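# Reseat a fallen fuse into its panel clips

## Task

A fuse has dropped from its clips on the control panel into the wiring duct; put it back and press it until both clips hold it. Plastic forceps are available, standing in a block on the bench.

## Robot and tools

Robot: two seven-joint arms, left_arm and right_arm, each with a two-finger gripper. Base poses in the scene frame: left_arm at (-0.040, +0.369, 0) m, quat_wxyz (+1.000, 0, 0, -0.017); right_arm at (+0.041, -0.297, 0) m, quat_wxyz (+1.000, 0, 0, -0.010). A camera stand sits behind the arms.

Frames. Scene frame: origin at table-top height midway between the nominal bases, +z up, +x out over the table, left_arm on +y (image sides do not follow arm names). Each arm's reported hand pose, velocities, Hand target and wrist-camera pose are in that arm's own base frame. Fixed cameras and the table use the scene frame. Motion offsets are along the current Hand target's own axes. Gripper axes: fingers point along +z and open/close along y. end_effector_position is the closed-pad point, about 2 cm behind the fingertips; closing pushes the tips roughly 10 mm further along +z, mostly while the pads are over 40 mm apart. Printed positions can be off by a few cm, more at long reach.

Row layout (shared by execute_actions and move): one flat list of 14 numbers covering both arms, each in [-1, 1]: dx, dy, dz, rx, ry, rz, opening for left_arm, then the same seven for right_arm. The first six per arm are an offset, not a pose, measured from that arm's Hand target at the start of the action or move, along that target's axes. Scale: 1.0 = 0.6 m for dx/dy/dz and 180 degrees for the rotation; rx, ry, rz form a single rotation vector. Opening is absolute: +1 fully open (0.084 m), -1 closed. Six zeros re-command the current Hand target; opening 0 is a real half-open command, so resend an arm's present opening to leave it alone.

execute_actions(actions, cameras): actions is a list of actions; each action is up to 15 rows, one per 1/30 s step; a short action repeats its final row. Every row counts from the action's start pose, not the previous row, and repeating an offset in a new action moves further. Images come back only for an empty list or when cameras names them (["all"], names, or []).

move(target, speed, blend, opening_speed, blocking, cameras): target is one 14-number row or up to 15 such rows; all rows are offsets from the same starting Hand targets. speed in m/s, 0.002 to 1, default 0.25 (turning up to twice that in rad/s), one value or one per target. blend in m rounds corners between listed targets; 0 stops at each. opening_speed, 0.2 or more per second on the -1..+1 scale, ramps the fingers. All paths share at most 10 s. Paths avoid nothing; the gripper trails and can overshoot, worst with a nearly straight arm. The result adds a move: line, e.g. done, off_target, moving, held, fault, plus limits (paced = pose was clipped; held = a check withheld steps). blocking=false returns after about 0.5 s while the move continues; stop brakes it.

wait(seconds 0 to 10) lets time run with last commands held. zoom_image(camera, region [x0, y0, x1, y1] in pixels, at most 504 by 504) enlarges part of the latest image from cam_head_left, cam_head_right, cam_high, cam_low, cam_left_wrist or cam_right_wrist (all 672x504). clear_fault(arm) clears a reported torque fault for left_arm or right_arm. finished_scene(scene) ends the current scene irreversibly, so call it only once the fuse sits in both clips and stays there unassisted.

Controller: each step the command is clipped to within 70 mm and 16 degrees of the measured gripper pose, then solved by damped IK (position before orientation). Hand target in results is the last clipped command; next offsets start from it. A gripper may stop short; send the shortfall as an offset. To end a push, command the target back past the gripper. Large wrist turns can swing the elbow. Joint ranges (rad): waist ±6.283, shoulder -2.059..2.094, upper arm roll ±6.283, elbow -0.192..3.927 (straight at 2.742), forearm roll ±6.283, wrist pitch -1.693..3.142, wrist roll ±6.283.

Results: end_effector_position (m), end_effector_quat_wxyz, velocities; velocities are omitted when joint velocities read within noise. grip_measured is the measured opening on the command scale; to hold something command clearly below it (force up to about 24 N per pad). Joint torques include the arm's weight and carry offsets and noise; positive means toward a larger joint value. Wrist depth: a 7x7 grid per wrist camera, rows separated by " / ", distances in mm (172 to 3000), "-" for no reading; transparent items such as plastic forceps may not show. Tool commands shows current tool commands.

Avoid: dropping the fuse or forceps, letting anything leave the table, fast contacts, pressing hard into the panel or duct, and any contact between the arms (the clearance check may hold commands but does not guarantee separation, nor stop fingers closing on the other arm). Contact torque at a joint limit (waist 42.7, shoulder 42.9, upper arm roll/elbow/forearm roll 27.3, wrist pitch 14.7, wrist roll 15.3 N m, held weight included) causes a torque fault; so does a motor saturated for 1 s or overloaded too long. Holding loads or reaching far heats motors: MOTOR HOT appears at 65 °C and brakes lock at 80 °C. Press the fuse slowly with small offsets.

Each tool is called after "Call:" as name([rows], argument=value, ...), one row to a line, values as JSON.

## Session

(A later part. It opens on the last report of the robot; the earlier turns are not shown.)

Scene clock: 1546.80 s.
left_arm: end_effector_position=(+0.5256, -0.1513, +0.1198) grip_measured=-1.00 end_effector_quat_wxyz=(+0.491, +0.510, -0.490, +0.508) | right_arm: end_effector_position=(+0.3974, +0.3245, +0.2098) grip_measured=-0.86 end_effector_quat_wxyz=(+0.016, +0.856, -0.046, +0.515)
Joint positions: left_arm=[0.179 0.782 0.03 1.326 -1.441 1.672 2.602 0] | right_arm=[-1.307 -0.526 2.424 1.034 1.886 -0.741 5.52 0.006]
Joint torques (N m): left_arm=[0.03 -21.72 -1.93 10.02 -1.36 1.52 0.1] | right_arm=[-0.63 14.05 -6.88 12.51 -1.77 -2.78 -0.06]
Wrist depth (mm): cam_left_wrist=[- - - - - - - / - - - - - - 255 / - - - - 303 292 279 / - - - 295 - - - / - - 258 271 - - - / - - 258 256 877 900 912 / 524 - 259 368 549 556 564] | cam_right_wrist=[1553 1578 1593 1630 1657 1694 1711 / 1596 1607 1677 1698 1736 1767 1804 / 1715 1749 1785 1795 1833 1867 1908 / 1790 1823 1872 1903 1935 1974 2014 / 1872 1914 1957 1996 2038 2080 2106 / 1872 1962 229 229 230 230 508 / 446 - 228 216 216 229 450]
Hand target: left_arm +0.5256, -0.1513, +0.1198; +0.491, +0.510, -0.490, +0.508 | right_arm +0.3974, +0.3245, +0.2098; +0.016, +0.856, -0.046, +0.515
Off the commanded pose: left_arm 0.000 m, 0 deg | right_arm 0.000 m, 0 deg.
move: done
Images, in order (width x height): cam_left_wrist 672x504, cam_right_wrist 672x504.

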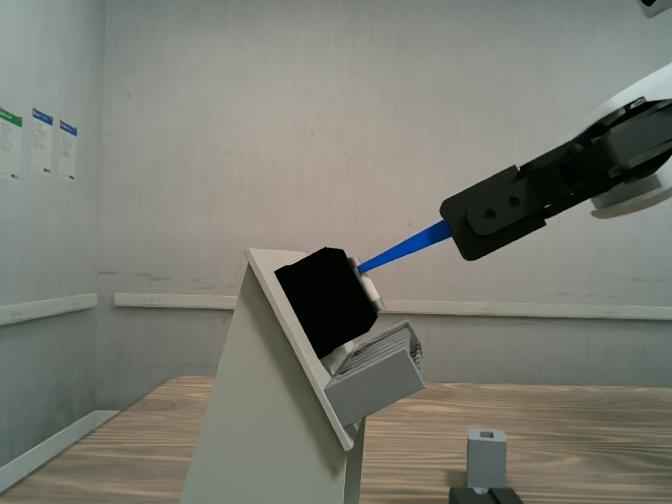

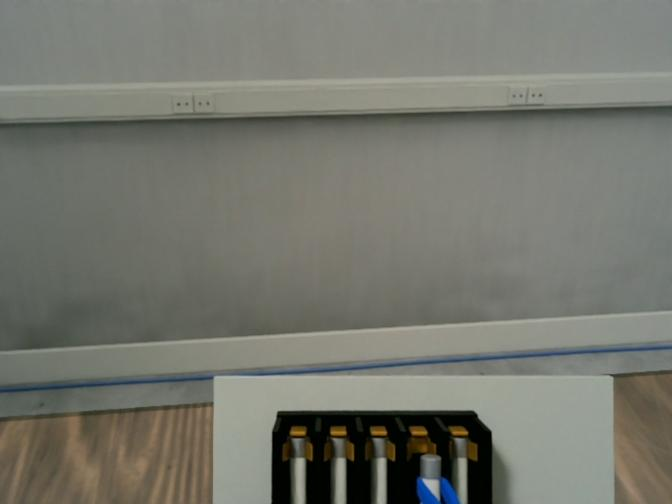

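Call:
move([
  [0,0,0,0,0,0,-1,0.0001,-0.0005,0.0302,0,0,0,-1],
  [0,0,0,0,0,0,-1,0.0001,-0.0005,0.0302,0,0,0,-0.765],
], speed=0.04, opening_speed=0.3, cameras=["cam_right_wrist"])

Call:
zoom_image(camera="cam_right_wrist", region=[400, 414, 490, 504])

Scene clock: 1559.07 s.
left_arm: end_effector_position=(+0.5256, -0.1513, +0.1198) grip_measured=-1.00 end_effector_quat_wxyz=(+0.491, +0.510, -0.490, +0.508) | right_arm: end_effector_position=(+0.4134, +0.3234, +0.2014) grip_measured=-0.79 end_effector_quat_wxyz=(+0.016, +0.856, -0.046, +0.515)
Joint positions: left_arm=[0.179 0.782 0.03 1.326 -1.441 1.672 2.602 0] | right_arm=[-1.34 -0.567 2.417 1.049 1.864 -0.697 5.542 0.009]
Joint torques (N m): left_arm=[-0.01 -21.53 -2 9.86 -1.29 1.47 0.02] | right_arm=[-0.29 14.04 -7.97 11.63 -1.84 -2.59 0.39]
Wrist depth (mm): cam_left_wrist=[- - - - - - - / - - - - - - 259 / - - - - 301 284 256 / - - 286 296 303 - - / - - 258 271 - - - / - - 258 255 875 894 914 / 525 - 259 368 548 555 564] | cam_right_wrist=[1533 1557 1582 1607 1645 1653 1698 / 1574 1619 1673 1690 1736 1767 1795 / 1694 1715 1763 1790 1818 1867 1908 / 1767 1799 1842 1888 1919 1940 1979 / 1852 1898 1951 1974 2026 2038 2080 / 1924 1924 1940 1946 212 212 493 / 435 - 210 197 197 211 422]
Hand target: left_arm +0.5256, -0.1513, +0.1198; +0.491, +0.510, -0.490, +0.508 | right_arm +0.4134, +0.3234, +0.2014; +0.016, +0.856, -0.046, +0.515
Off the commanded pose: left_arm 0.000 m, 0 deg | right_arm 0.000 m, 0 deg.
move: done
Images, in order (width x height): cam_right_wrist 672x504.

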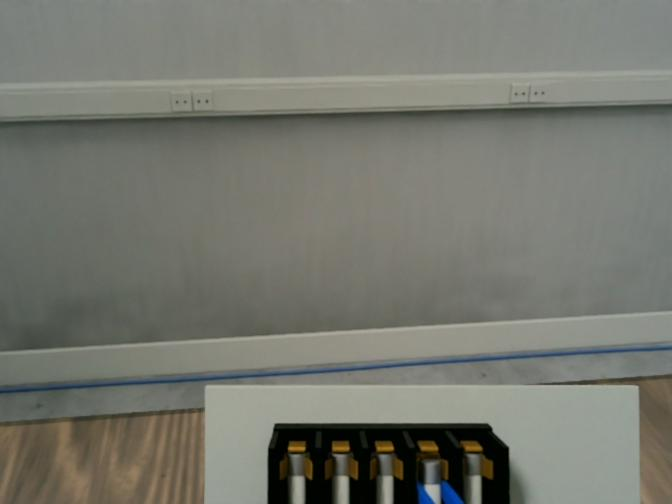

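Scaled by 5.600 from the camera's 672x504 image, which has a finer 960x720 frame.

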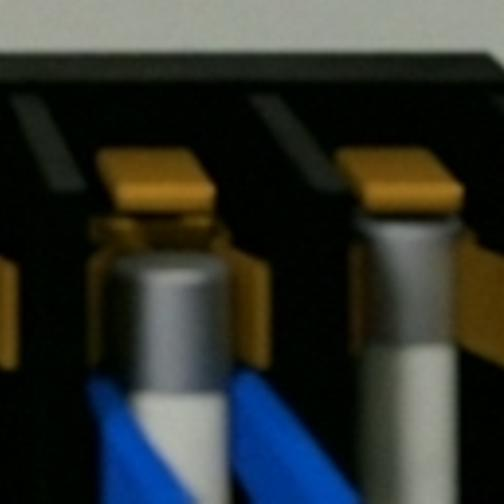

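Call:
move([
  [0,0,0,0,0,0,-1,0,0,0,0,0,0,-0.75],
], opening_speed=0.3, cameras=["cam_right_wrist"])

Call:
zoom_image(camera="cam_right_wrist", region=[400, 414, 490, 504])

Scene clock: 1569.63 s.
left_arm: end_effector_position=(+0.5256, -0.1513, +0.1198) grip_measured=-1.00 end_effector_quat_wxyz=(+0.491, +0.510, -0.490, +0.508) | right_arm: end_effector_position=(+0.4134, +0.3234, +0.2014) grip_measured=-0.77 end_effector_quat_wxyz=(+0.016, +0.856, -0.046, +0.515)
Joint positions: left_arm=[0.179 0.782 0.03 1.326 -1.441 1.672 2.602 0] | right_arm=[-1.34 -0.567 2.417 1.049 1.864 -0.697 5.542 0.01]
Joint torques (N m): left_arm=[-0.03 -21.87 -2.14 9.81 -1.34 1.52 -0.01] | right_arm=[-0.06 14.21 -7.74 12.03 -1.66 -2.63 0.17]
Wrist depth (mm): cam_left_wrist=[- - - - - - - / - - - - - - 258 / - - - - 301 284 255 / - - 287 296 302 - - / - - 258 271 - - - / - - 258 255 869 897 912 / 525 - 259 368 552 556 564] | cam_right_wrist=[1536 1560 1567 1611 1645 1661 1698 / 1582 1619 1669 1677 1715 1745 1785 / 1698 1736 1754 1781 1833 1857 1888 / 1763 1799 1828 1867 1914 1946 1974 / 1877 1903 1940 1968 2014 2062 2112 / 1914 1951 1935 1968 212 212 493 / 434 - 210 197 197 211 421]
Hand target: left_arm +0.5256, -0.1513, +0.1198; +0.491, +0.510, -0.490, +0.508 | right_arm +0.4134, +0.3234, +0.2014; +0.016, +0.856, -0.046, +0.515
Off the commanded pose: left_arm 0.000 m, 0 deg | right_arm 0.000 m, 0 deg.
move: done
Images, in order (width x height): cam_right_wrist 672x504.

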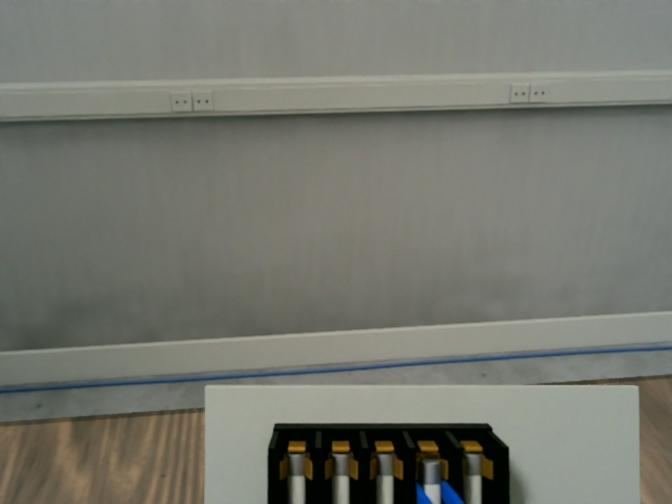

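Scaled by 5.600 from the camera's 672x504 image, which has a finer 960x720 frame.

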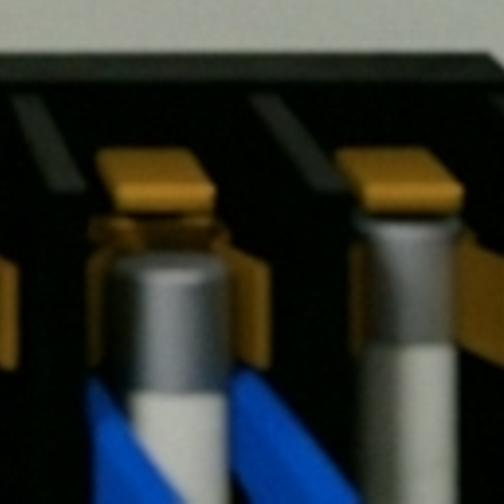

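Call:
move([
  [0,0,0,0,0,0,-1,0,0.0006,0,0,0,0,-0.75],
  [0,0,0,0,0,0,-1,0,0.0006,-0.005,0,0,0,-0.75],
], speed=0.02, cameras=["cam_right_wrist"])

Call:
zoom_image(camera="cam_right_wrist", region=[400, 414, 490, 504])

Scene clock: 1579.17 s.
left_arm: end_effector_position=(+0.5256, -0.1513, +0.1198) grip_measured=-1.00 end_effector_quat_wxyz=(+0.491, +0.510, -0.490, +0.508) | right_arm: end_effector_position=(+0.4107, +0.3233, +0.2028) grip_measured=-0.77 end_effector_quat_wxyz=(+0.016, +0.856, -0.046, +0.515)
Joint positions: left_arm=[0.179 0.782 0.03 1.326 -1.441 1.672 2.602 0] | right_arm=[-1.333 -0.559 2.417 1.045 1.867 -0.704 5.539 0.01]
Joint torques (N m): left_arm=[0.17 -21.87 -1.9 10.1 -1.23 1.5 -0.03] | right_arm=[0.36 14.22 -7.59 11.95 -1.59 -2.71 0.09]
Wrist depth (mm): cam_left_wrist=[- - - - - - - / - - - - - - 258 / - - - - 302 285 254 / - - 286 295 302 - - / - - 258 271 - - - / - - 259 256 874 901 918 / 526 - 259 368 550 556 562] | cam_right_wrist=[1536 1550 1582 1622 1649 1661 1698 / 1571 1600 1677 1690 1723 1772 1781 / 1702 1728 1745 1790 1823 1862 1888 / 1776 1813 1842 1893 1940 1962 1996 / 1862 1914 1946 1985 2008 2062 2099 / 1908 1974 216 216 216 215 497 / 436 - 213 200 200 214 424]
Hand target: left_arm +0.5256, -0.1513, +0.1198; +0.491, +0.510, -0.490, +0.508 | right_arm +0.4107, +0.3233, +0.2028; +0.016, +0.856, -0.046, +0.515
Off the commanded pose: left_arm 0.000 m, 0 deg | right_arm 0.000 m, 0 deg.
move: done
Images, in order (width x height): cam_right_wrist 672x504.

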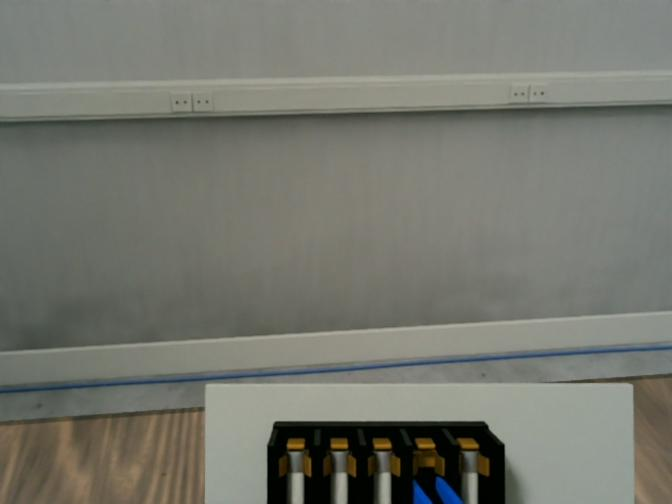

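Scaled by 5.600 from the camera's 672x504 image, which has a finer 960x720 frame.

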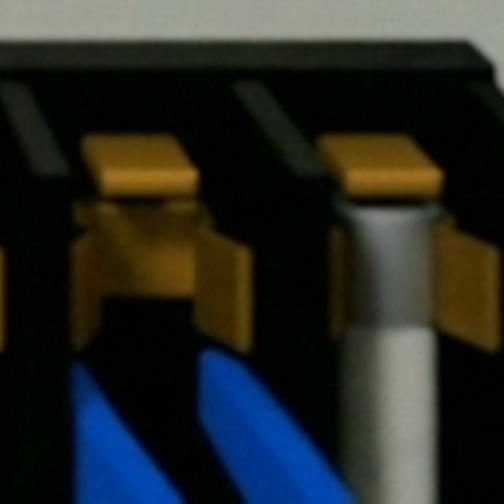

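Call:
wait(seconds=0, cameras=["all"])

Scene clock: 1581.50 s.
left_arm: end_effector_position=(+0.5256, -0.1513, +0.1198) grip_measured=-1.00 end_effector_quat_wxyz=(+0.491, +0.510, -0.490, +0.508) | right_arm: end_effector_position=(+0.4107, +0.3233, +0.2028) grip_measured=-0.77 end_effector_quat_wxyz=(+0.016, +0.856, -0.046, +0.515)
Joint positions: left_arm=[0.179 0.782 0.03 1.326 -1.441 1.672 2.602 0] | right_arm=[-1.333 -0.559 2.417 1.045 1.867 -0.704 5.539 0.01]
Joint torques (N m): left_arm=[0.06 -21.67 -2.17 10.03 -1.33 1.55 0.13] | right_arm=[0.43 14.16 -7.54 11.85 -1.58 -2.72 0.02]
Wrist depth (mm): cam_left_wrist=[- - - - - - - / - - - - - - 258 / - - - - 302 285 255 / - - - 295 302 - - / - - 258 271 - - - / - - 258 255 877 895 916 / 525 - 258 367 548 555 562] | cam_right_wrist=[1533 1571 1589 1619 1642 1669 1690 / 1564 1593 1669 1681 1736 1767 1799 / 1698 1741 1758 1790 1833 1847 1893 / 1763 1809 1842 1872 1919 1940 2008 / 1872 1898 1951 1962 2026 2056 2093 / 1908 1940 216 216 216 215 497 / 436 - 213 200 200 214 423]
Hand target: left_arm +0.5256, -0.1513, +0.1198; +0.491, +0.510, -0.490, +0.508 | right_arm +0.4107, +0.3233, +0.2028; +0.016, +0.856, -0.046, +0.515
Tool commands: left_gripper/opening=-1.0 right_gripper/opening=-0.75
Off the commanded pose: left_arm 0.000 m, 0 deg | right_arm 0.000 m, 0 deg.

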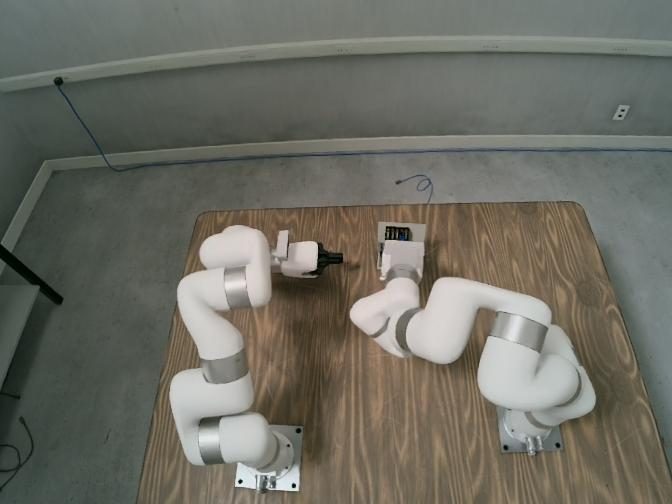

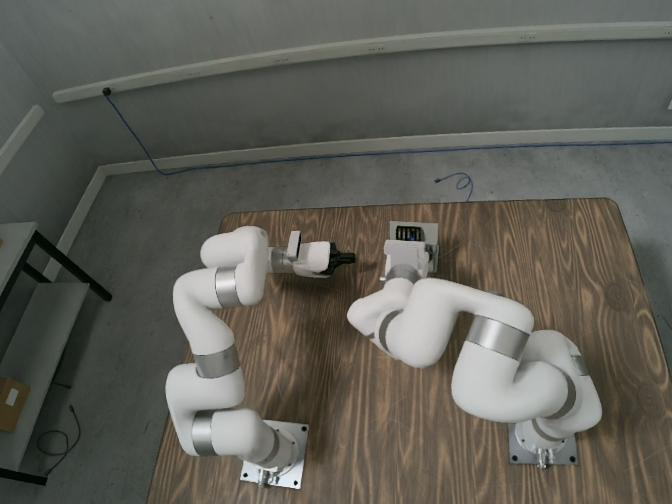

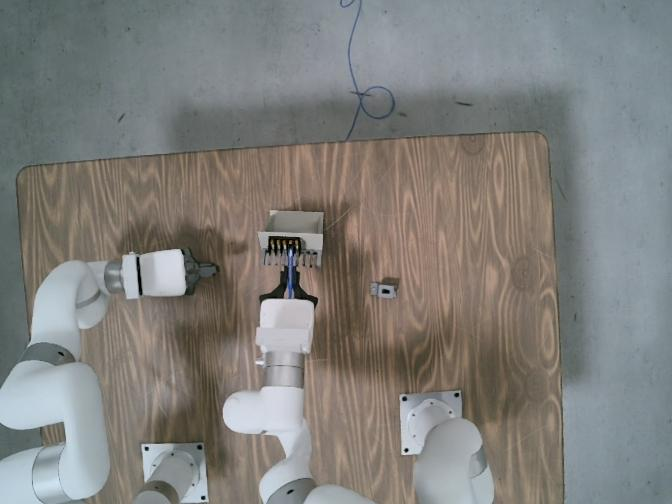

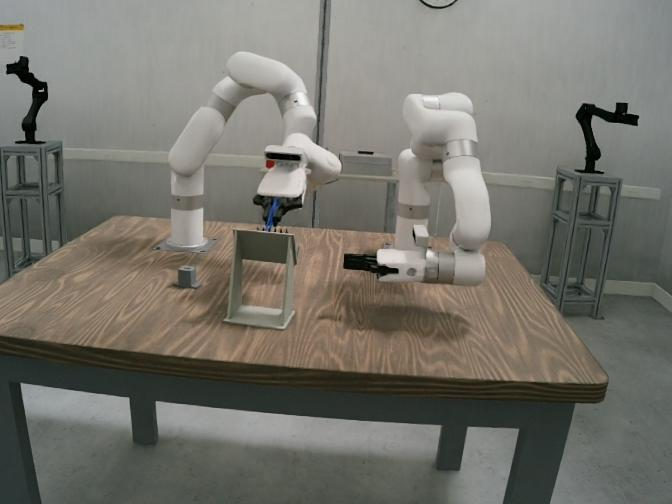

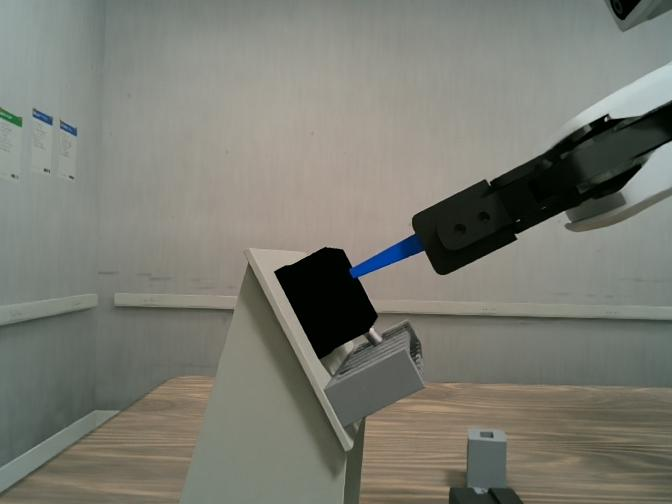

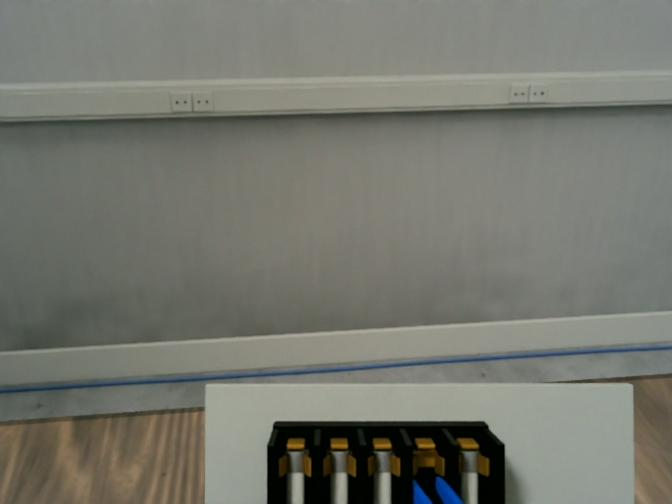

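Call:
zoom_image(camera="cam_left_wrist", region=[310, 270, 440, 400])

Call:
move([
  [0,0,0,0,0,0,-1,0,0,-0.05,0,0,0,-0.78],
], speed=0.08, cameras=["cam_right_wrist","cam_left_wrist"])

Scaled by 3.877 from the camera's 672x504 image, which has a finer 960x720 frame.

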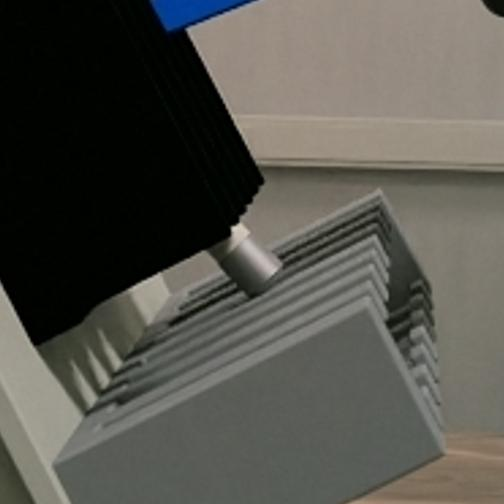

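Scene clock: 1586.27 s.
left_arm: end_effector_position=(+0.5256, -0.1513, +0.1198) grip_measured=-1.00 end_effector_quat_wxyz=(+0.491, +0.510, -0.490, +0.508) | right_arm: end_effector_position=(+0.3844, +0.3255, +0.2168) grip_measured=-0.80 end_effector_quat_wxyz=(+0.016, +0.856, -0.046, +0.515)
Joint positions: left_arm=[0.179 0.782 0.03 1.326 -1.441 1.672 2.602 0] | right_arm=[-1.281 -0.494 2.43 1.025 1.904 -0.777 5.502 0.009]
Joint torques (N m): left_arm=[0.04 -21.92 -1.87 9.78 -1.15 1.55 -0.02] | right_arm=[0.63 13.53 -6.66 12.14 -1.71 -2.63 0.08]
Wrist depth (mm): cam_left_wrist=[- - - - - - - / - - - - - - 259 / - - - - - 295 279 / - - - 321 - - - / - - 258 271 - - - / - - 258 255 875 900 914 / 525 - 259 368 551 557 563] | cam_right_wrist=[1560 1585 1607 1634 1673 1686 1728 / 1600 1619 1653 1736 1741 1781 1823 / 1711 1763 1781 1813 1867 1888 1919 / 1795 1847 1877 1919 1962 1996 2008 / 1882 1935 1974 2002 2068 2068 2119 / 1908 1957 244 238 245 245 520 / 457 456 243 229 219 244 459]
Hand target: left_arm +0.5256, -0.1513, +0.1198; +0.491, +0.510, -0.490, +0.508 | right_arm +0.3843, +0.3255, +0.2168; +0.016, +0.856, -0.046, +0.515
Off the commanded pose: left_arm 0.000 m, 0 deg | right_arm 0.000 m, 0 deg.
move: done
Images, in order (width x height): cam_left_wrist 672x504, cam_right_wrist 672x504.

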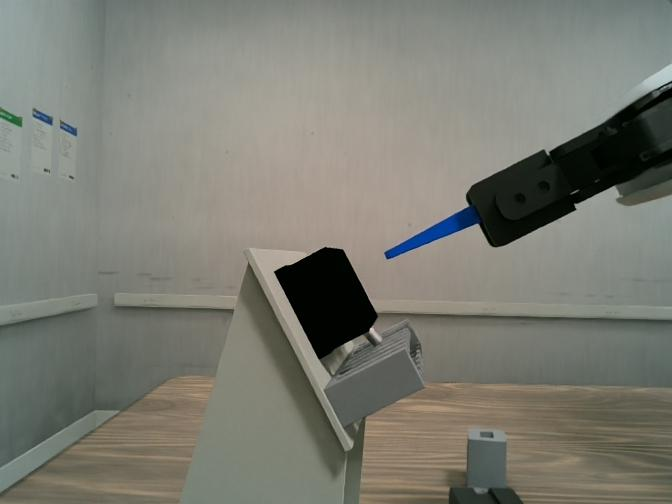

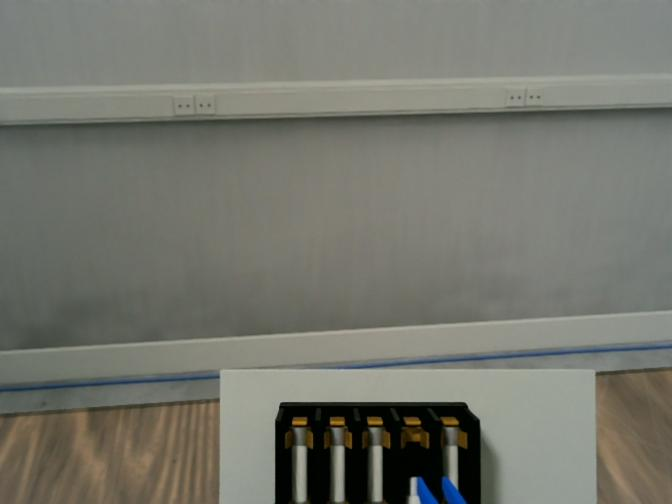

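Call:
zoom_image(camera="cam_right_wrist", region=[370, 400, 480, 504])

Call:
zoom_image(camera="cam_left_wrist", region=[320, 180, 560, 400])

Scaled by 4.582 from the camera's 672x504 image, which has a finer 960x720 frame.

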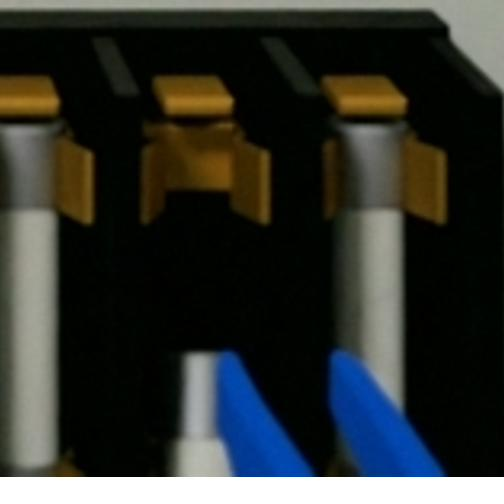

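Scaled by 2.100 from the camera's 672x504 image, which has a finer 960x720 frame.

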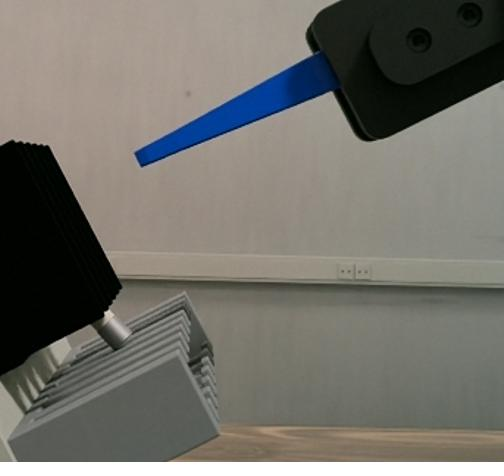

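Call:
move([
  [0,0,0,0,0,0,-1,-0.0167,-0.0003,0,0,0,0,-0.755],
  [0,0,0,0,0,0,-1,-0.0167,-0.0003,0.042,0,0,0,-0.755],
], speed=[0.08,0.06], cameras=["cam_right_wrist","cam_left_wrist"])

Call:
zoom_image(camera="cam_right_wrist", region=[370, 400, 480, 504])

Scene clock: 1679.40 s.
left_arm: end_effector_position=(+0.5256, -0.1513, +0.1198) grip_measured=-1.00 end_effector_quat_wxyz=(+0.491, +0.510, -0.490, +0.508) | right_arm: end_effector_position=(+0.3822, +0.3465, +0.1972) grip_measured=-0.78 end_effector_quat_wxyz=(+0.001, +0.857, -0.023, +0.515)
Joint positions: left_arm=[0.179 0.782 0.03 1.326 -1.441 1.672 2.602 0] | right_arm=[-1.257 -0.565 2.425 1.028 1.868 -0.715 5.568 0.01]
Joint torques (N m): left_arm=[-0.14 -21.83 -2.01 9.98 -1.35 1.51 0.07] | right_arm=[0.18 13.78 -7.96 11.7 -1.7 -2.36 0.22]
Wrist depth (mm): cam_left_wrist=[- - - - - - - / - - - - - - - / - - - - - 276 261 / - - - 321 - 275 - / - - 258 271 - - - / - - 259 255 875 899 914 / 524 - 259 368 549 555 564] | cam_right_wrist=[1582 1611 1615 1626 1653 1669 1686 / 1673 1694 1698 1715 1741 1758 1776 / 1763 1781 1799 1813 1838 1842 1857 / 1842 1867 1898 1914 1919 1930 1951 / 1957 1968 1957 241 240 2002 2044 / 484 485 - 239 226 231 236 / 429 429 429 239 225 220 235]
Hand target: left_arm +0.5256, -0.1513, +0.1198; +0.491, +0.510, -0.490, +0.508 | right_arm +0.3822, +0.3465, +0.1972; +0.001, +0.857, -0.023, +0.515 (not the last commanded pose)
Tool commands: left_gripper/opening=-1.0 right_gripper/opening=-0.755
Off the commanded pose: left_arm 0.000 m, 0 deg | right_arm 0.029 m, 3 deg.
TORQUE FAULT: the external load on joint 1 (waist) of the right arm reached its load limit, and that arm stopped. The contact can be on any part of that arm beyond that joint, not only on its tool. A torque fault puts only its own arm into a fault stop. That arm's remaining commands of this call were not run. The hold on joint 1 (waist) of that arm was moved back by the arm itself, up to 3 degrees, as the stop began. That arm is still stopped at the end of this call. While its stop runs, that arm, its gripper or tool too, takes no new command.
CLEAR FAULT: the right arm stays stopped (state 4) until you call clear_fault(arm="right_arm").
End effector pose when the fault began: right_arm: position (+0.3998, +0.3260, +0.1971), quat_wxyz (+0.015, +0.856, -0.045, +0.515)
Joint positions when the fault began: right_arm=[-1.31 -0.565 2.424 1.028 1.868 -0.715 5.568 0.01]
move: fault (right_arm)
Images, in order (width x height): cam_left_wrist 672x504, cam_right_wrist 672x504.

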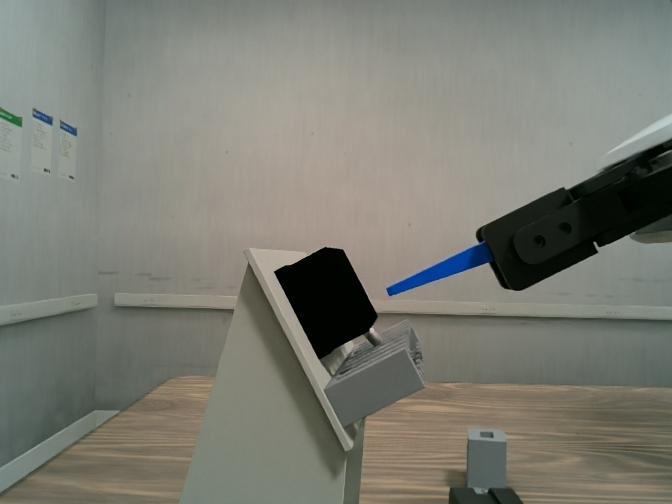

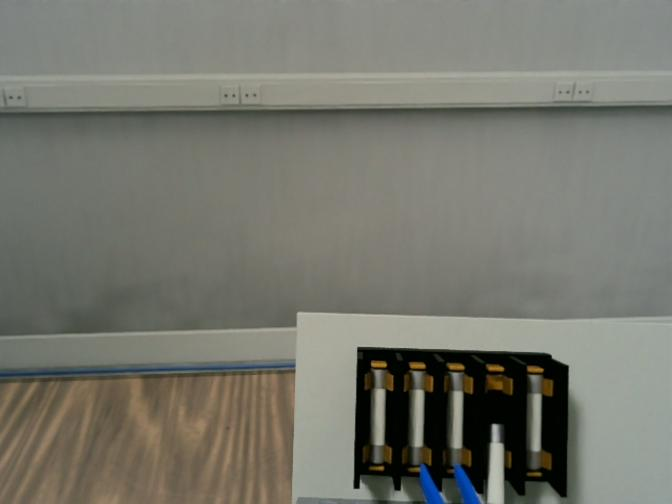

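Scaled by 4.582 from the camera's 672x504 image, which has a finer 960x720 frame.

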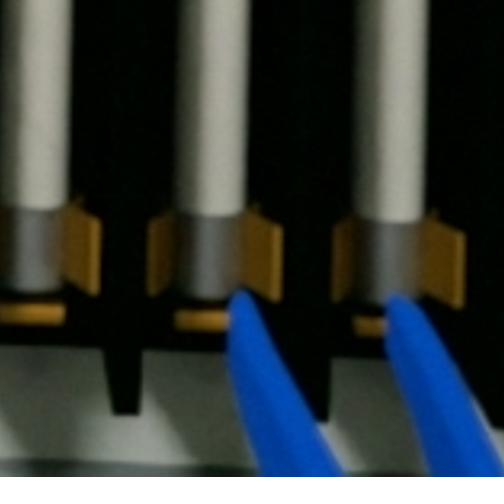

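Call:
clear_fault(arm="right_arm", cameras=["cam_right_wrist"])

Call:
zoom_image(camera="cam_right_wrist", region=[430, 340, 570, 504])

Scene clock: 1692.13 s.
left_arm: end_effector_position=(+0.5256, -0.1513, +0.1198) grip_measured=-1.00 end_effector_quat_wxyz=(+0.491, +0.510, -0.490, +0.508) | right_arm: end_effector_position=(+0.3822, +0.3464, +0.1972) grip_measured=-0.78 end_effector_quat_wxyz=(+0.001, +0.857, -0.023, +0.515)
Joint positions: left_arm=[0.179 0.782 0.03 1.326 -1.441 1.672 2.602 0] | right_arm=[-1.257 -0.565 2.424 1.028 1.868 -0.715 5.568 0.01]
Joint torques (N m): left_arm=[0.17 -21.88 -1.99 9.89 -1.15 1.47 -0.04] | right_arm=[0.22 13.67 -8.14 11.63 -1.6 -2.38 0.12]
Wrist depth (mm): cam_left_wrist=[- - - - - - - / - - - - - - - / - - - - - 276 261 / - - - 320 - 275 - / - - 258 271 - - - / - - 258 256 874 893 909 / 526 - 259 367 549 555 561] | cam_right_wrist=[1593 1600 1626 1638 1649 1657 1677 / 1669 1669 1702 1741 1723 1749 1758 / 1741 1781 1818 1823 1852 1842 1862 / 1842 1867 1882 1903 1930 1946 1962 / 1957 1919 1957 241 240 1991 2062 / 485 485 - 239 226 231 236 / 428 429 430 239 225 220 236]
Hand target: left_arm +0.5256, -0.1513, +0.1198; +0.491, +0.510, -0.490, +0.508 | right_arm +0.3822, +0.3464, +0.1972; +0.001, +0.857, -0.023, +0.515 (not the last commanded pose)
Tool commands: left_gripper/opening=-1.0 right_gripper/opening=-0.755
Off the commanded pose: left_arm 0.000 m, 0 deg | right_arm 0.029 m, 3 deg.
TORQUE FAULT, CONTINUED: the right arm's stop, for the torque fault of joint 1 (waist) that an earlier result reported, is over. The call counts as one of the actions that you can send in this scene. The hold on joint 1 (waist) of that arm was moved back by the arm itself, up to 3 degrees, as the stop began. That arm's target is now where it stood when the stop ended, not its last command. That arm's gripper keeps its grip as last carried out, and that arm accepts commands again: back off and push less far.
CLEAR FAULT: your call cleared the right arm's torque fault. If a joint's load stays at its limit, that arm stops again at once.
Images, in order (width x height): cam_right_wrist 672x504.

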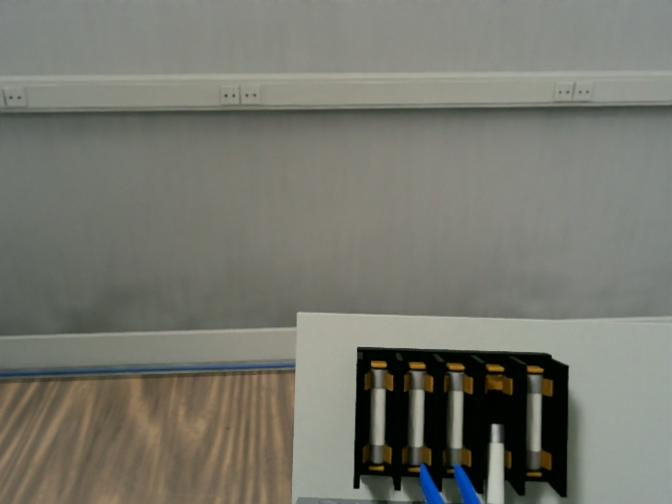

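Scaled by 3.073 from the camera's 672x504 image, which has a finer 960x720 frame.

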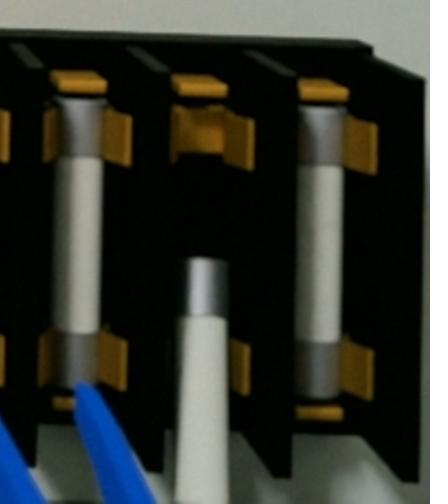

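Call:
move([
  [0,0,0,0,0,0,-1,0,0,-0.015,0,0,0,-0.79],
  [0,0,0,0,0,0,-1,0.0158,0.0333,-0.011,-0.0147,0.0003,0.0078,-0.79],
], speed=0.08, cameras=["cam_right_wrist","cam_left_wrist"])

Call:
zoom_image(camera="cam_right_wrist", region=[360, 364, 500, 504])

Call:
zoom_image(camera="cam_left_wrist", region=[320, 180, 560, 400])

Scene clock: 1723.67 s.
left_arm: end_effector_position=(+0.5256, -0.1513, +0.1198) grip_measured=-1.00 end_effector_quat_wxyz=(+0.491, +0.510, -0.490, +0.508) | right_arm: end_effector_position=(+0.3800, +0.3263, +0.2082) grip_measured=-0.81 end_effector_quat_wxyz=(+0.015, +0.856, -0.045, +0.515)
Joint positions: left_arm=[0.179 0.782 0.03 1.326 -1.441 1.672 2.602 0] | right_arm=[-1.255 -0.519 2.415 1.01 1.904 -0.761 5.535 0.008]
Joint torques (N m): left_arm=[0.05 -21.75 -1.91 9.81 -1.36 1.48 0] | right_arm=[-0.4 13.9 -7.35 11.89 -1.48 -2.77 -0.04]
Wrist depth (mm): cam_left_wrist=[- - - - - - - / - - - - - - 280 / - - - - - 289 278 / - - - - - - - / - - 258 271 - - - / - - 258 256 876 900 918 / 524 - 259 368 552 556 561] | cam_right_wrist=[1560 1593 1622 1642 1669 1677 1723 / 1600 1649 1706 1706 1763 1785 1809 / 1719 1749 1795 1809 1882 1877 1919 / 1809 1838 1867 1919 1951 1996 2032 / 1898 1962 1985 2026 2056 2080 2099 / 501 - 244 238 238 244 505 / 444 444 243 230 228 244 448]
Hand target: left_arm +0.5256, -0.1513, +0.1198; +0.491, +0.510, -0.490, +0.508 | right_arm +0.3801, +0.3263, +0.2082; +0.015, +0.856, -0.045, +0.515
Off the commanded pose: left_arm 0.000 m, 0 deg | right_arm 0.000 m, 0 deg.
move: done
Images, in order (width x height): cam_left_wrist 672x504, cam_right_wrist 672x504.

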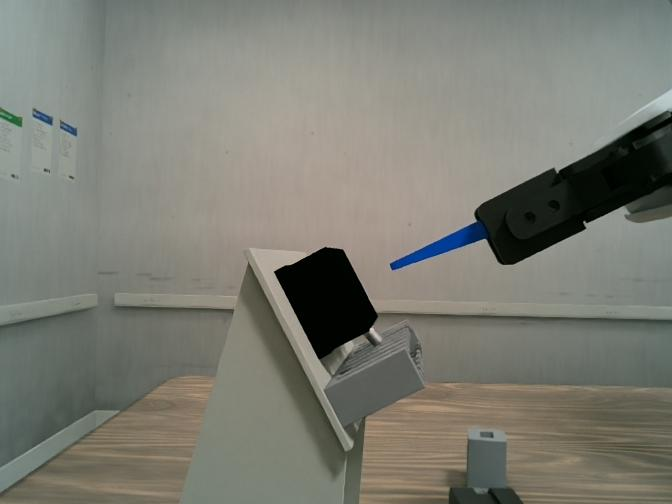

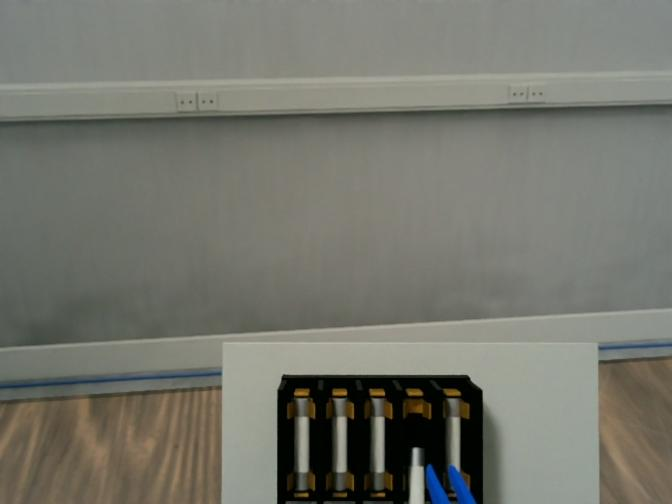

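Scaled by 3.600 from the camera's 672x504 image, which has a finer 960x720 frame.

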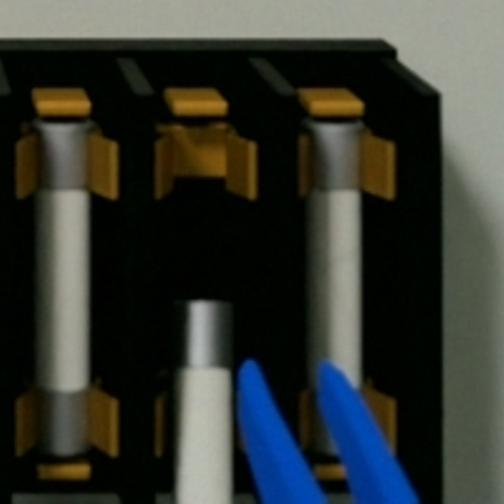

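Scaled by 2.100 from the camera's 672x504 image, which has a finer 960x720 frame.

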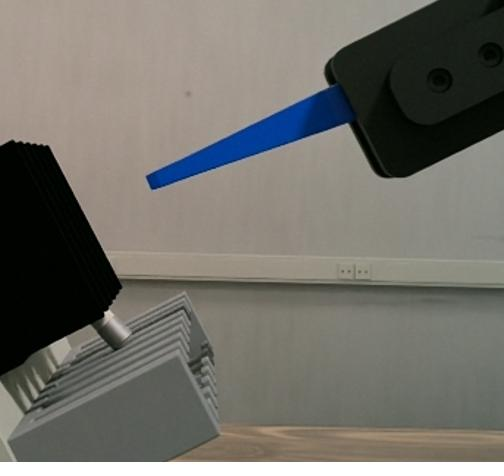

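Call:
move([
  [0,0,0,0,0,0,-1,-0.0057,-0.0035,0,0,0,0,-0.755],
  [0,0,0,0,0,0,-1,-0.0057,-0.0035,0.0133,0,0,0,-0.755],
], speed=0.08, cameras=["cam_right_wrist","cam_left_wrist"])

Call:
zoom_image(camera="cam_right_wrist", region=[380, 404, 480, 504])

Scene clock: 1737.00 s.
left_arm: end_effector_position=(+0.5256, -0.1513, +0.1198) grip_measured=-1.00 end_effector_quat_wxyz=(+0.491, +0.510, -0.490, +0.508) | right_arm: end_effector_position=(+0.3857, +0.3280, +0.2015) grip_measured=-0.78 end_effector_quat_wxyz=(+0.015, +0.856, -0.045, +0.515)
Joint positions: left_arm=[0.179 0.782 0.03 1.326 -1.441 1.672 2.602 0] | right_arm=[-1.269 -0.547 2.417 1.02 1.899 -0.741 5.55 0.01]
Joint torques (N m): left_arm=[0.23 -21.79 -1.99 10.01 -1.19 1.6 0.04] | right_arm=[-0.57 13.29 -7.86 12.33 -2.15 -2.35 0.32]
Wrist depth (mm): cam_left_wrist=[- - - - - - - / - - - - - - 256 / - - - - - 287 275 / - - - 321 - 296 - / - - 258 271 - - - / - - 258 256 874 899 915 / 526 - 259 367 552 556 561] | cam_right_wrist=[1557 1582 1600 1634 1661 1702 1723 / 1607 1673 1698 1706 1749 1795 1795 / 1715 1767 1790 1809 1857 1872 1914 / 1804 1838 1882 1903 1940 1985 2026 / 1893 1914 1951 1985 2002 2032 2112 / 492 - 236 222 222 237 495 / 435 436 235 221 211 236 437]
Hand target: left_arm +0.5256, -0.1513, +0.1198; +0.491, +0.510, -0.490, +0.508 | right_arm +0.3857, +0.3280, +0.2015; +0.015, +0.856, -0.045, +0.515
Off the commanded pose: left_arm 0.000 m, 0 deg | right_arm 0.000 m, 0 deg.
move: done
Images, in order (width x height): cam_left_wrist 672x504, cam_right_wrist 672x504.

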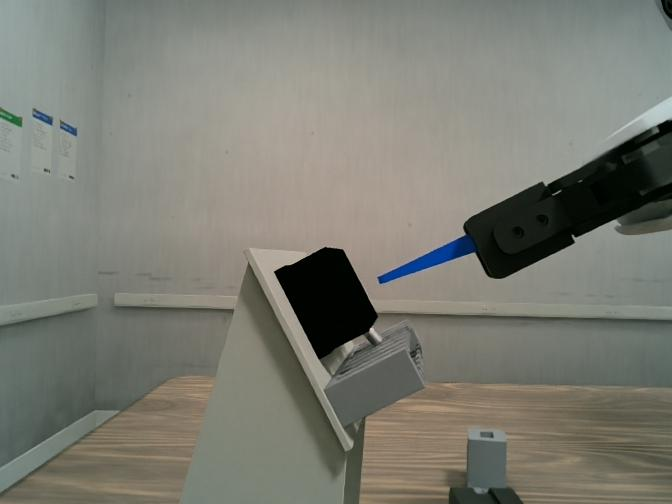

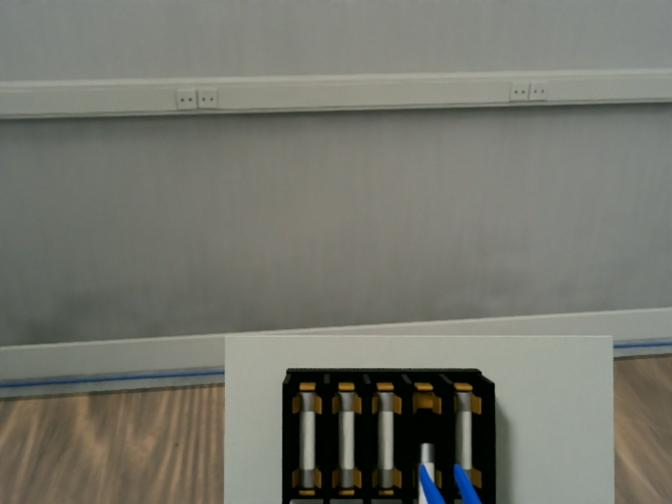

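Scaled by 5.040 from the camera's 672x504 image, which has a finer 960x720 frame.

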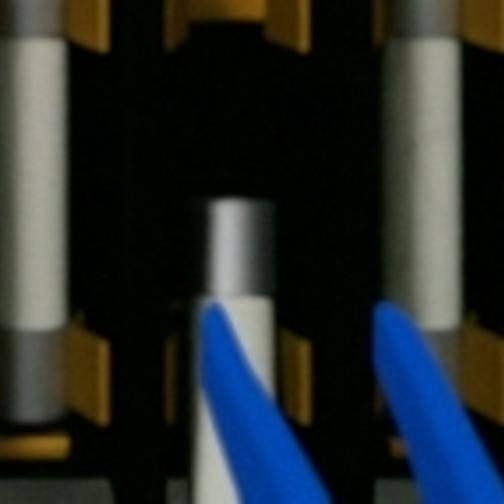

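Call:
move([
  [0,0,0,0,0,0,-1,0,0,0,0,0,0,-0.773],
  [0,0,0,0,0,0,-1,0,0,0.015,0,0,0,-0.773],
], speed=0.04, cameras=["cam_right_wrist"])

Call:
zoom_image(camera="cam_right_wrist", region=[380, 404, 480, 504])

Scene clock: 1746.83 s.
left_arm: end_effector_position=(+0.5256, -0.1513, +0.1198) grip_measured=-1.00 end_effector_quat_wxyz=(+0.491, +0.510, -0.490, +0.508) | right_arm: end_effector_position=(+0.3936, +0.3274, +0.1973) grip_measured=-0.79 end_effector_quat_wxyz=(+0.015, +0.856, -0.045, +0.515)
Joint positions: left_arm=[0.179 0.782 0.03 1.326 -1.441 1.672 2.602 0] | right_arm=[-1.285 -0.567 2.413 1.026 1.888 -0.719 5.561 0.009]
Joint torques (N m): left_arm=[-0.03 -21.79 -2.11 9.88 -1.45 1.56 0.13] | right_arm=[-0.55 13.61 -7.93 12.07 -2.15 -2.51 0.43]
Wrist depth (mm): cam_left_wrist=[- - - - - - - / - - - - - - 253 / - - - - - 284 268 / - - - 296 307 296 - / - - 258 271 - - - / - - 258 256 878 900 914 / 525 - 259 368 548 557 563] | cam_right_wrist=[1550 1571 1607 1626 1673 1681 1715 / 1634 1653 1681 1723 1736 1781 1795 / 1715 1745 1781 1813 1833 1867 1893 / 1790 1833 1872 1903 1930 1974 2020 / 1877 1898 1930 1940 1996 2038 2093 / 484 - 227 221 213 227 468 / 429 430 226 213 213 227 417]
Hand target: left_arm +0.5256, -0.1513, +0.1198; +0.491, +0.510, -0.490, +0.508 | right_arm +0.3936, +0.3274, +0.1973; +0.015, +0.856, -0.045, +0.515
Off the commanded pose: left_arm 0.000 m, 0 deg | right_arm 0.000 m, 0 deg.
move: done
Images, in order (width x height): cam_right_wrist 672x504.

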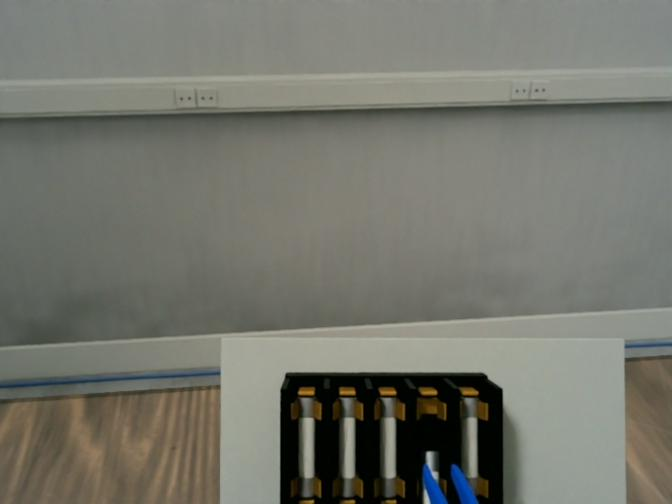

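Scaled by 5.040 from the camera's 672x504 image, which has a finer 960x720 frame.

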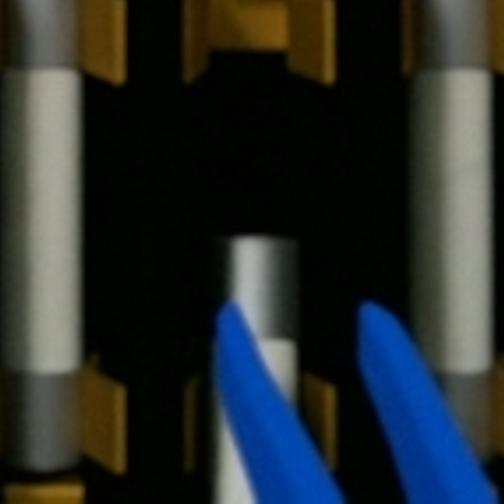

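Call:
move([
  [0,0,0,0,0,0,-1,0,0,0.0253,0,0,0,-0.773],
], speed=0.03, cameras=["cam_right_wrist","cam_left_wrist"])

Call:
zoom_image(camera="cam_right_wrist", region=[380, 404, 480, 504])

Scene clock: 1751.60 s.
left_arm: end_effector_position=(+0.5256, -0.1513, +0.1198) grip_measured=-1.00 end_effector_quat_wxyz=(+0.491, +0.510, -0.490, +0.508) | right_arm: end_effector_position=(+0.4069, +0.3263, +0.1902) grip_measured=-0.79 end_effector_quat_wxyz=(+0.015, +0.856, -0.045, +0.515)
Joint positions: left_arm=[0.179 0.782 0.03 1.326 -1.441 1.672 2.602 0] | right_arm=[-1.311 -0.601 2.406 1.037 1.867 -0.682 5.582 0.009]
Joint torques (N m): left_arm=[0.11 -21.77 -2.1 9.88 -1.46 1.4 0.12] | right_arm=[-0.41 13.51 -8.48 11.78 -2.23 -2.41 0.33]
Wrist depth (mm): cam_left_wrist=[- - - - - - - / - - - - - - 253 / - - - - - 278 257 / - - - 273 299 290 - / - - 259 272 - - - / - - 258 255 871 895 914 / 526 - 259 367 551 556 562] | cam_right_wrist=[1539 1560 1593 1630 1645 1677 1698 / 1622 1649 1665 1690 1723 1763 1790 / 1711 1736 1763 1809 1833 1852 1898 / 1795 1823 1857 1888 1919 1957 1991 / 1872 1914 1946 1979 2014 2044 2099 / 473 - 211 206 206 212 458 / 419 - 211 198 198 212 407]
Hand target: left_arm +0.5256, -0.1513, +0.1198; +0.491, +0.510, -0.490, +0.508 | right_arm +0.4070, +0.3263, +0.1902; +0.015, +0.856, -0.045, +0.515
Off the commanded pose: left_arm 0.000 m, 0 deg | right_arm 0.000 m, 0 deg.
move: done
Images, in order (width x height): cam_left_wrist 672x504, cam_right_wrist 672x504.

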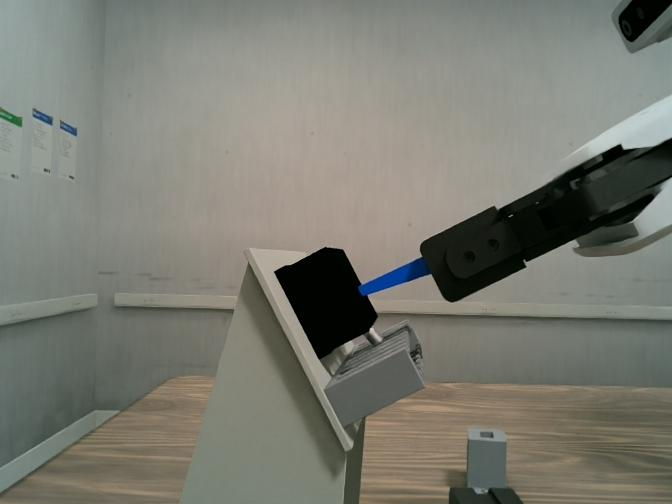

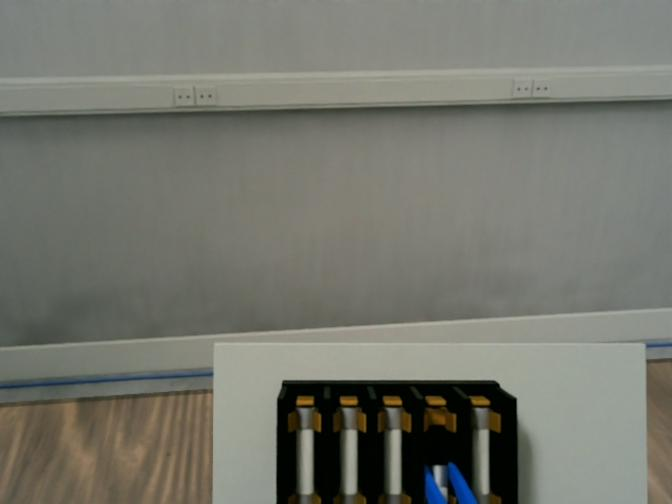

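Scaled by 5.040 from the camera's 672x504 image, which has a finer 960x720 frame.

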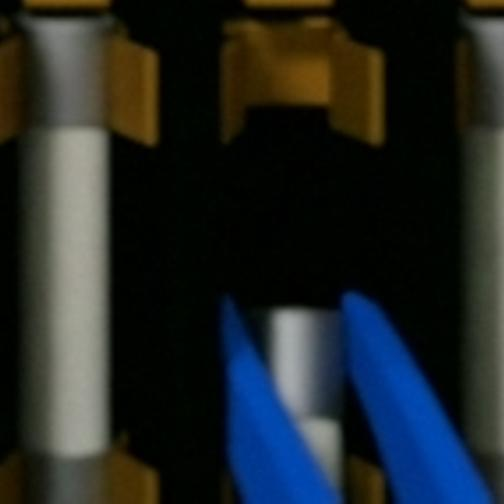

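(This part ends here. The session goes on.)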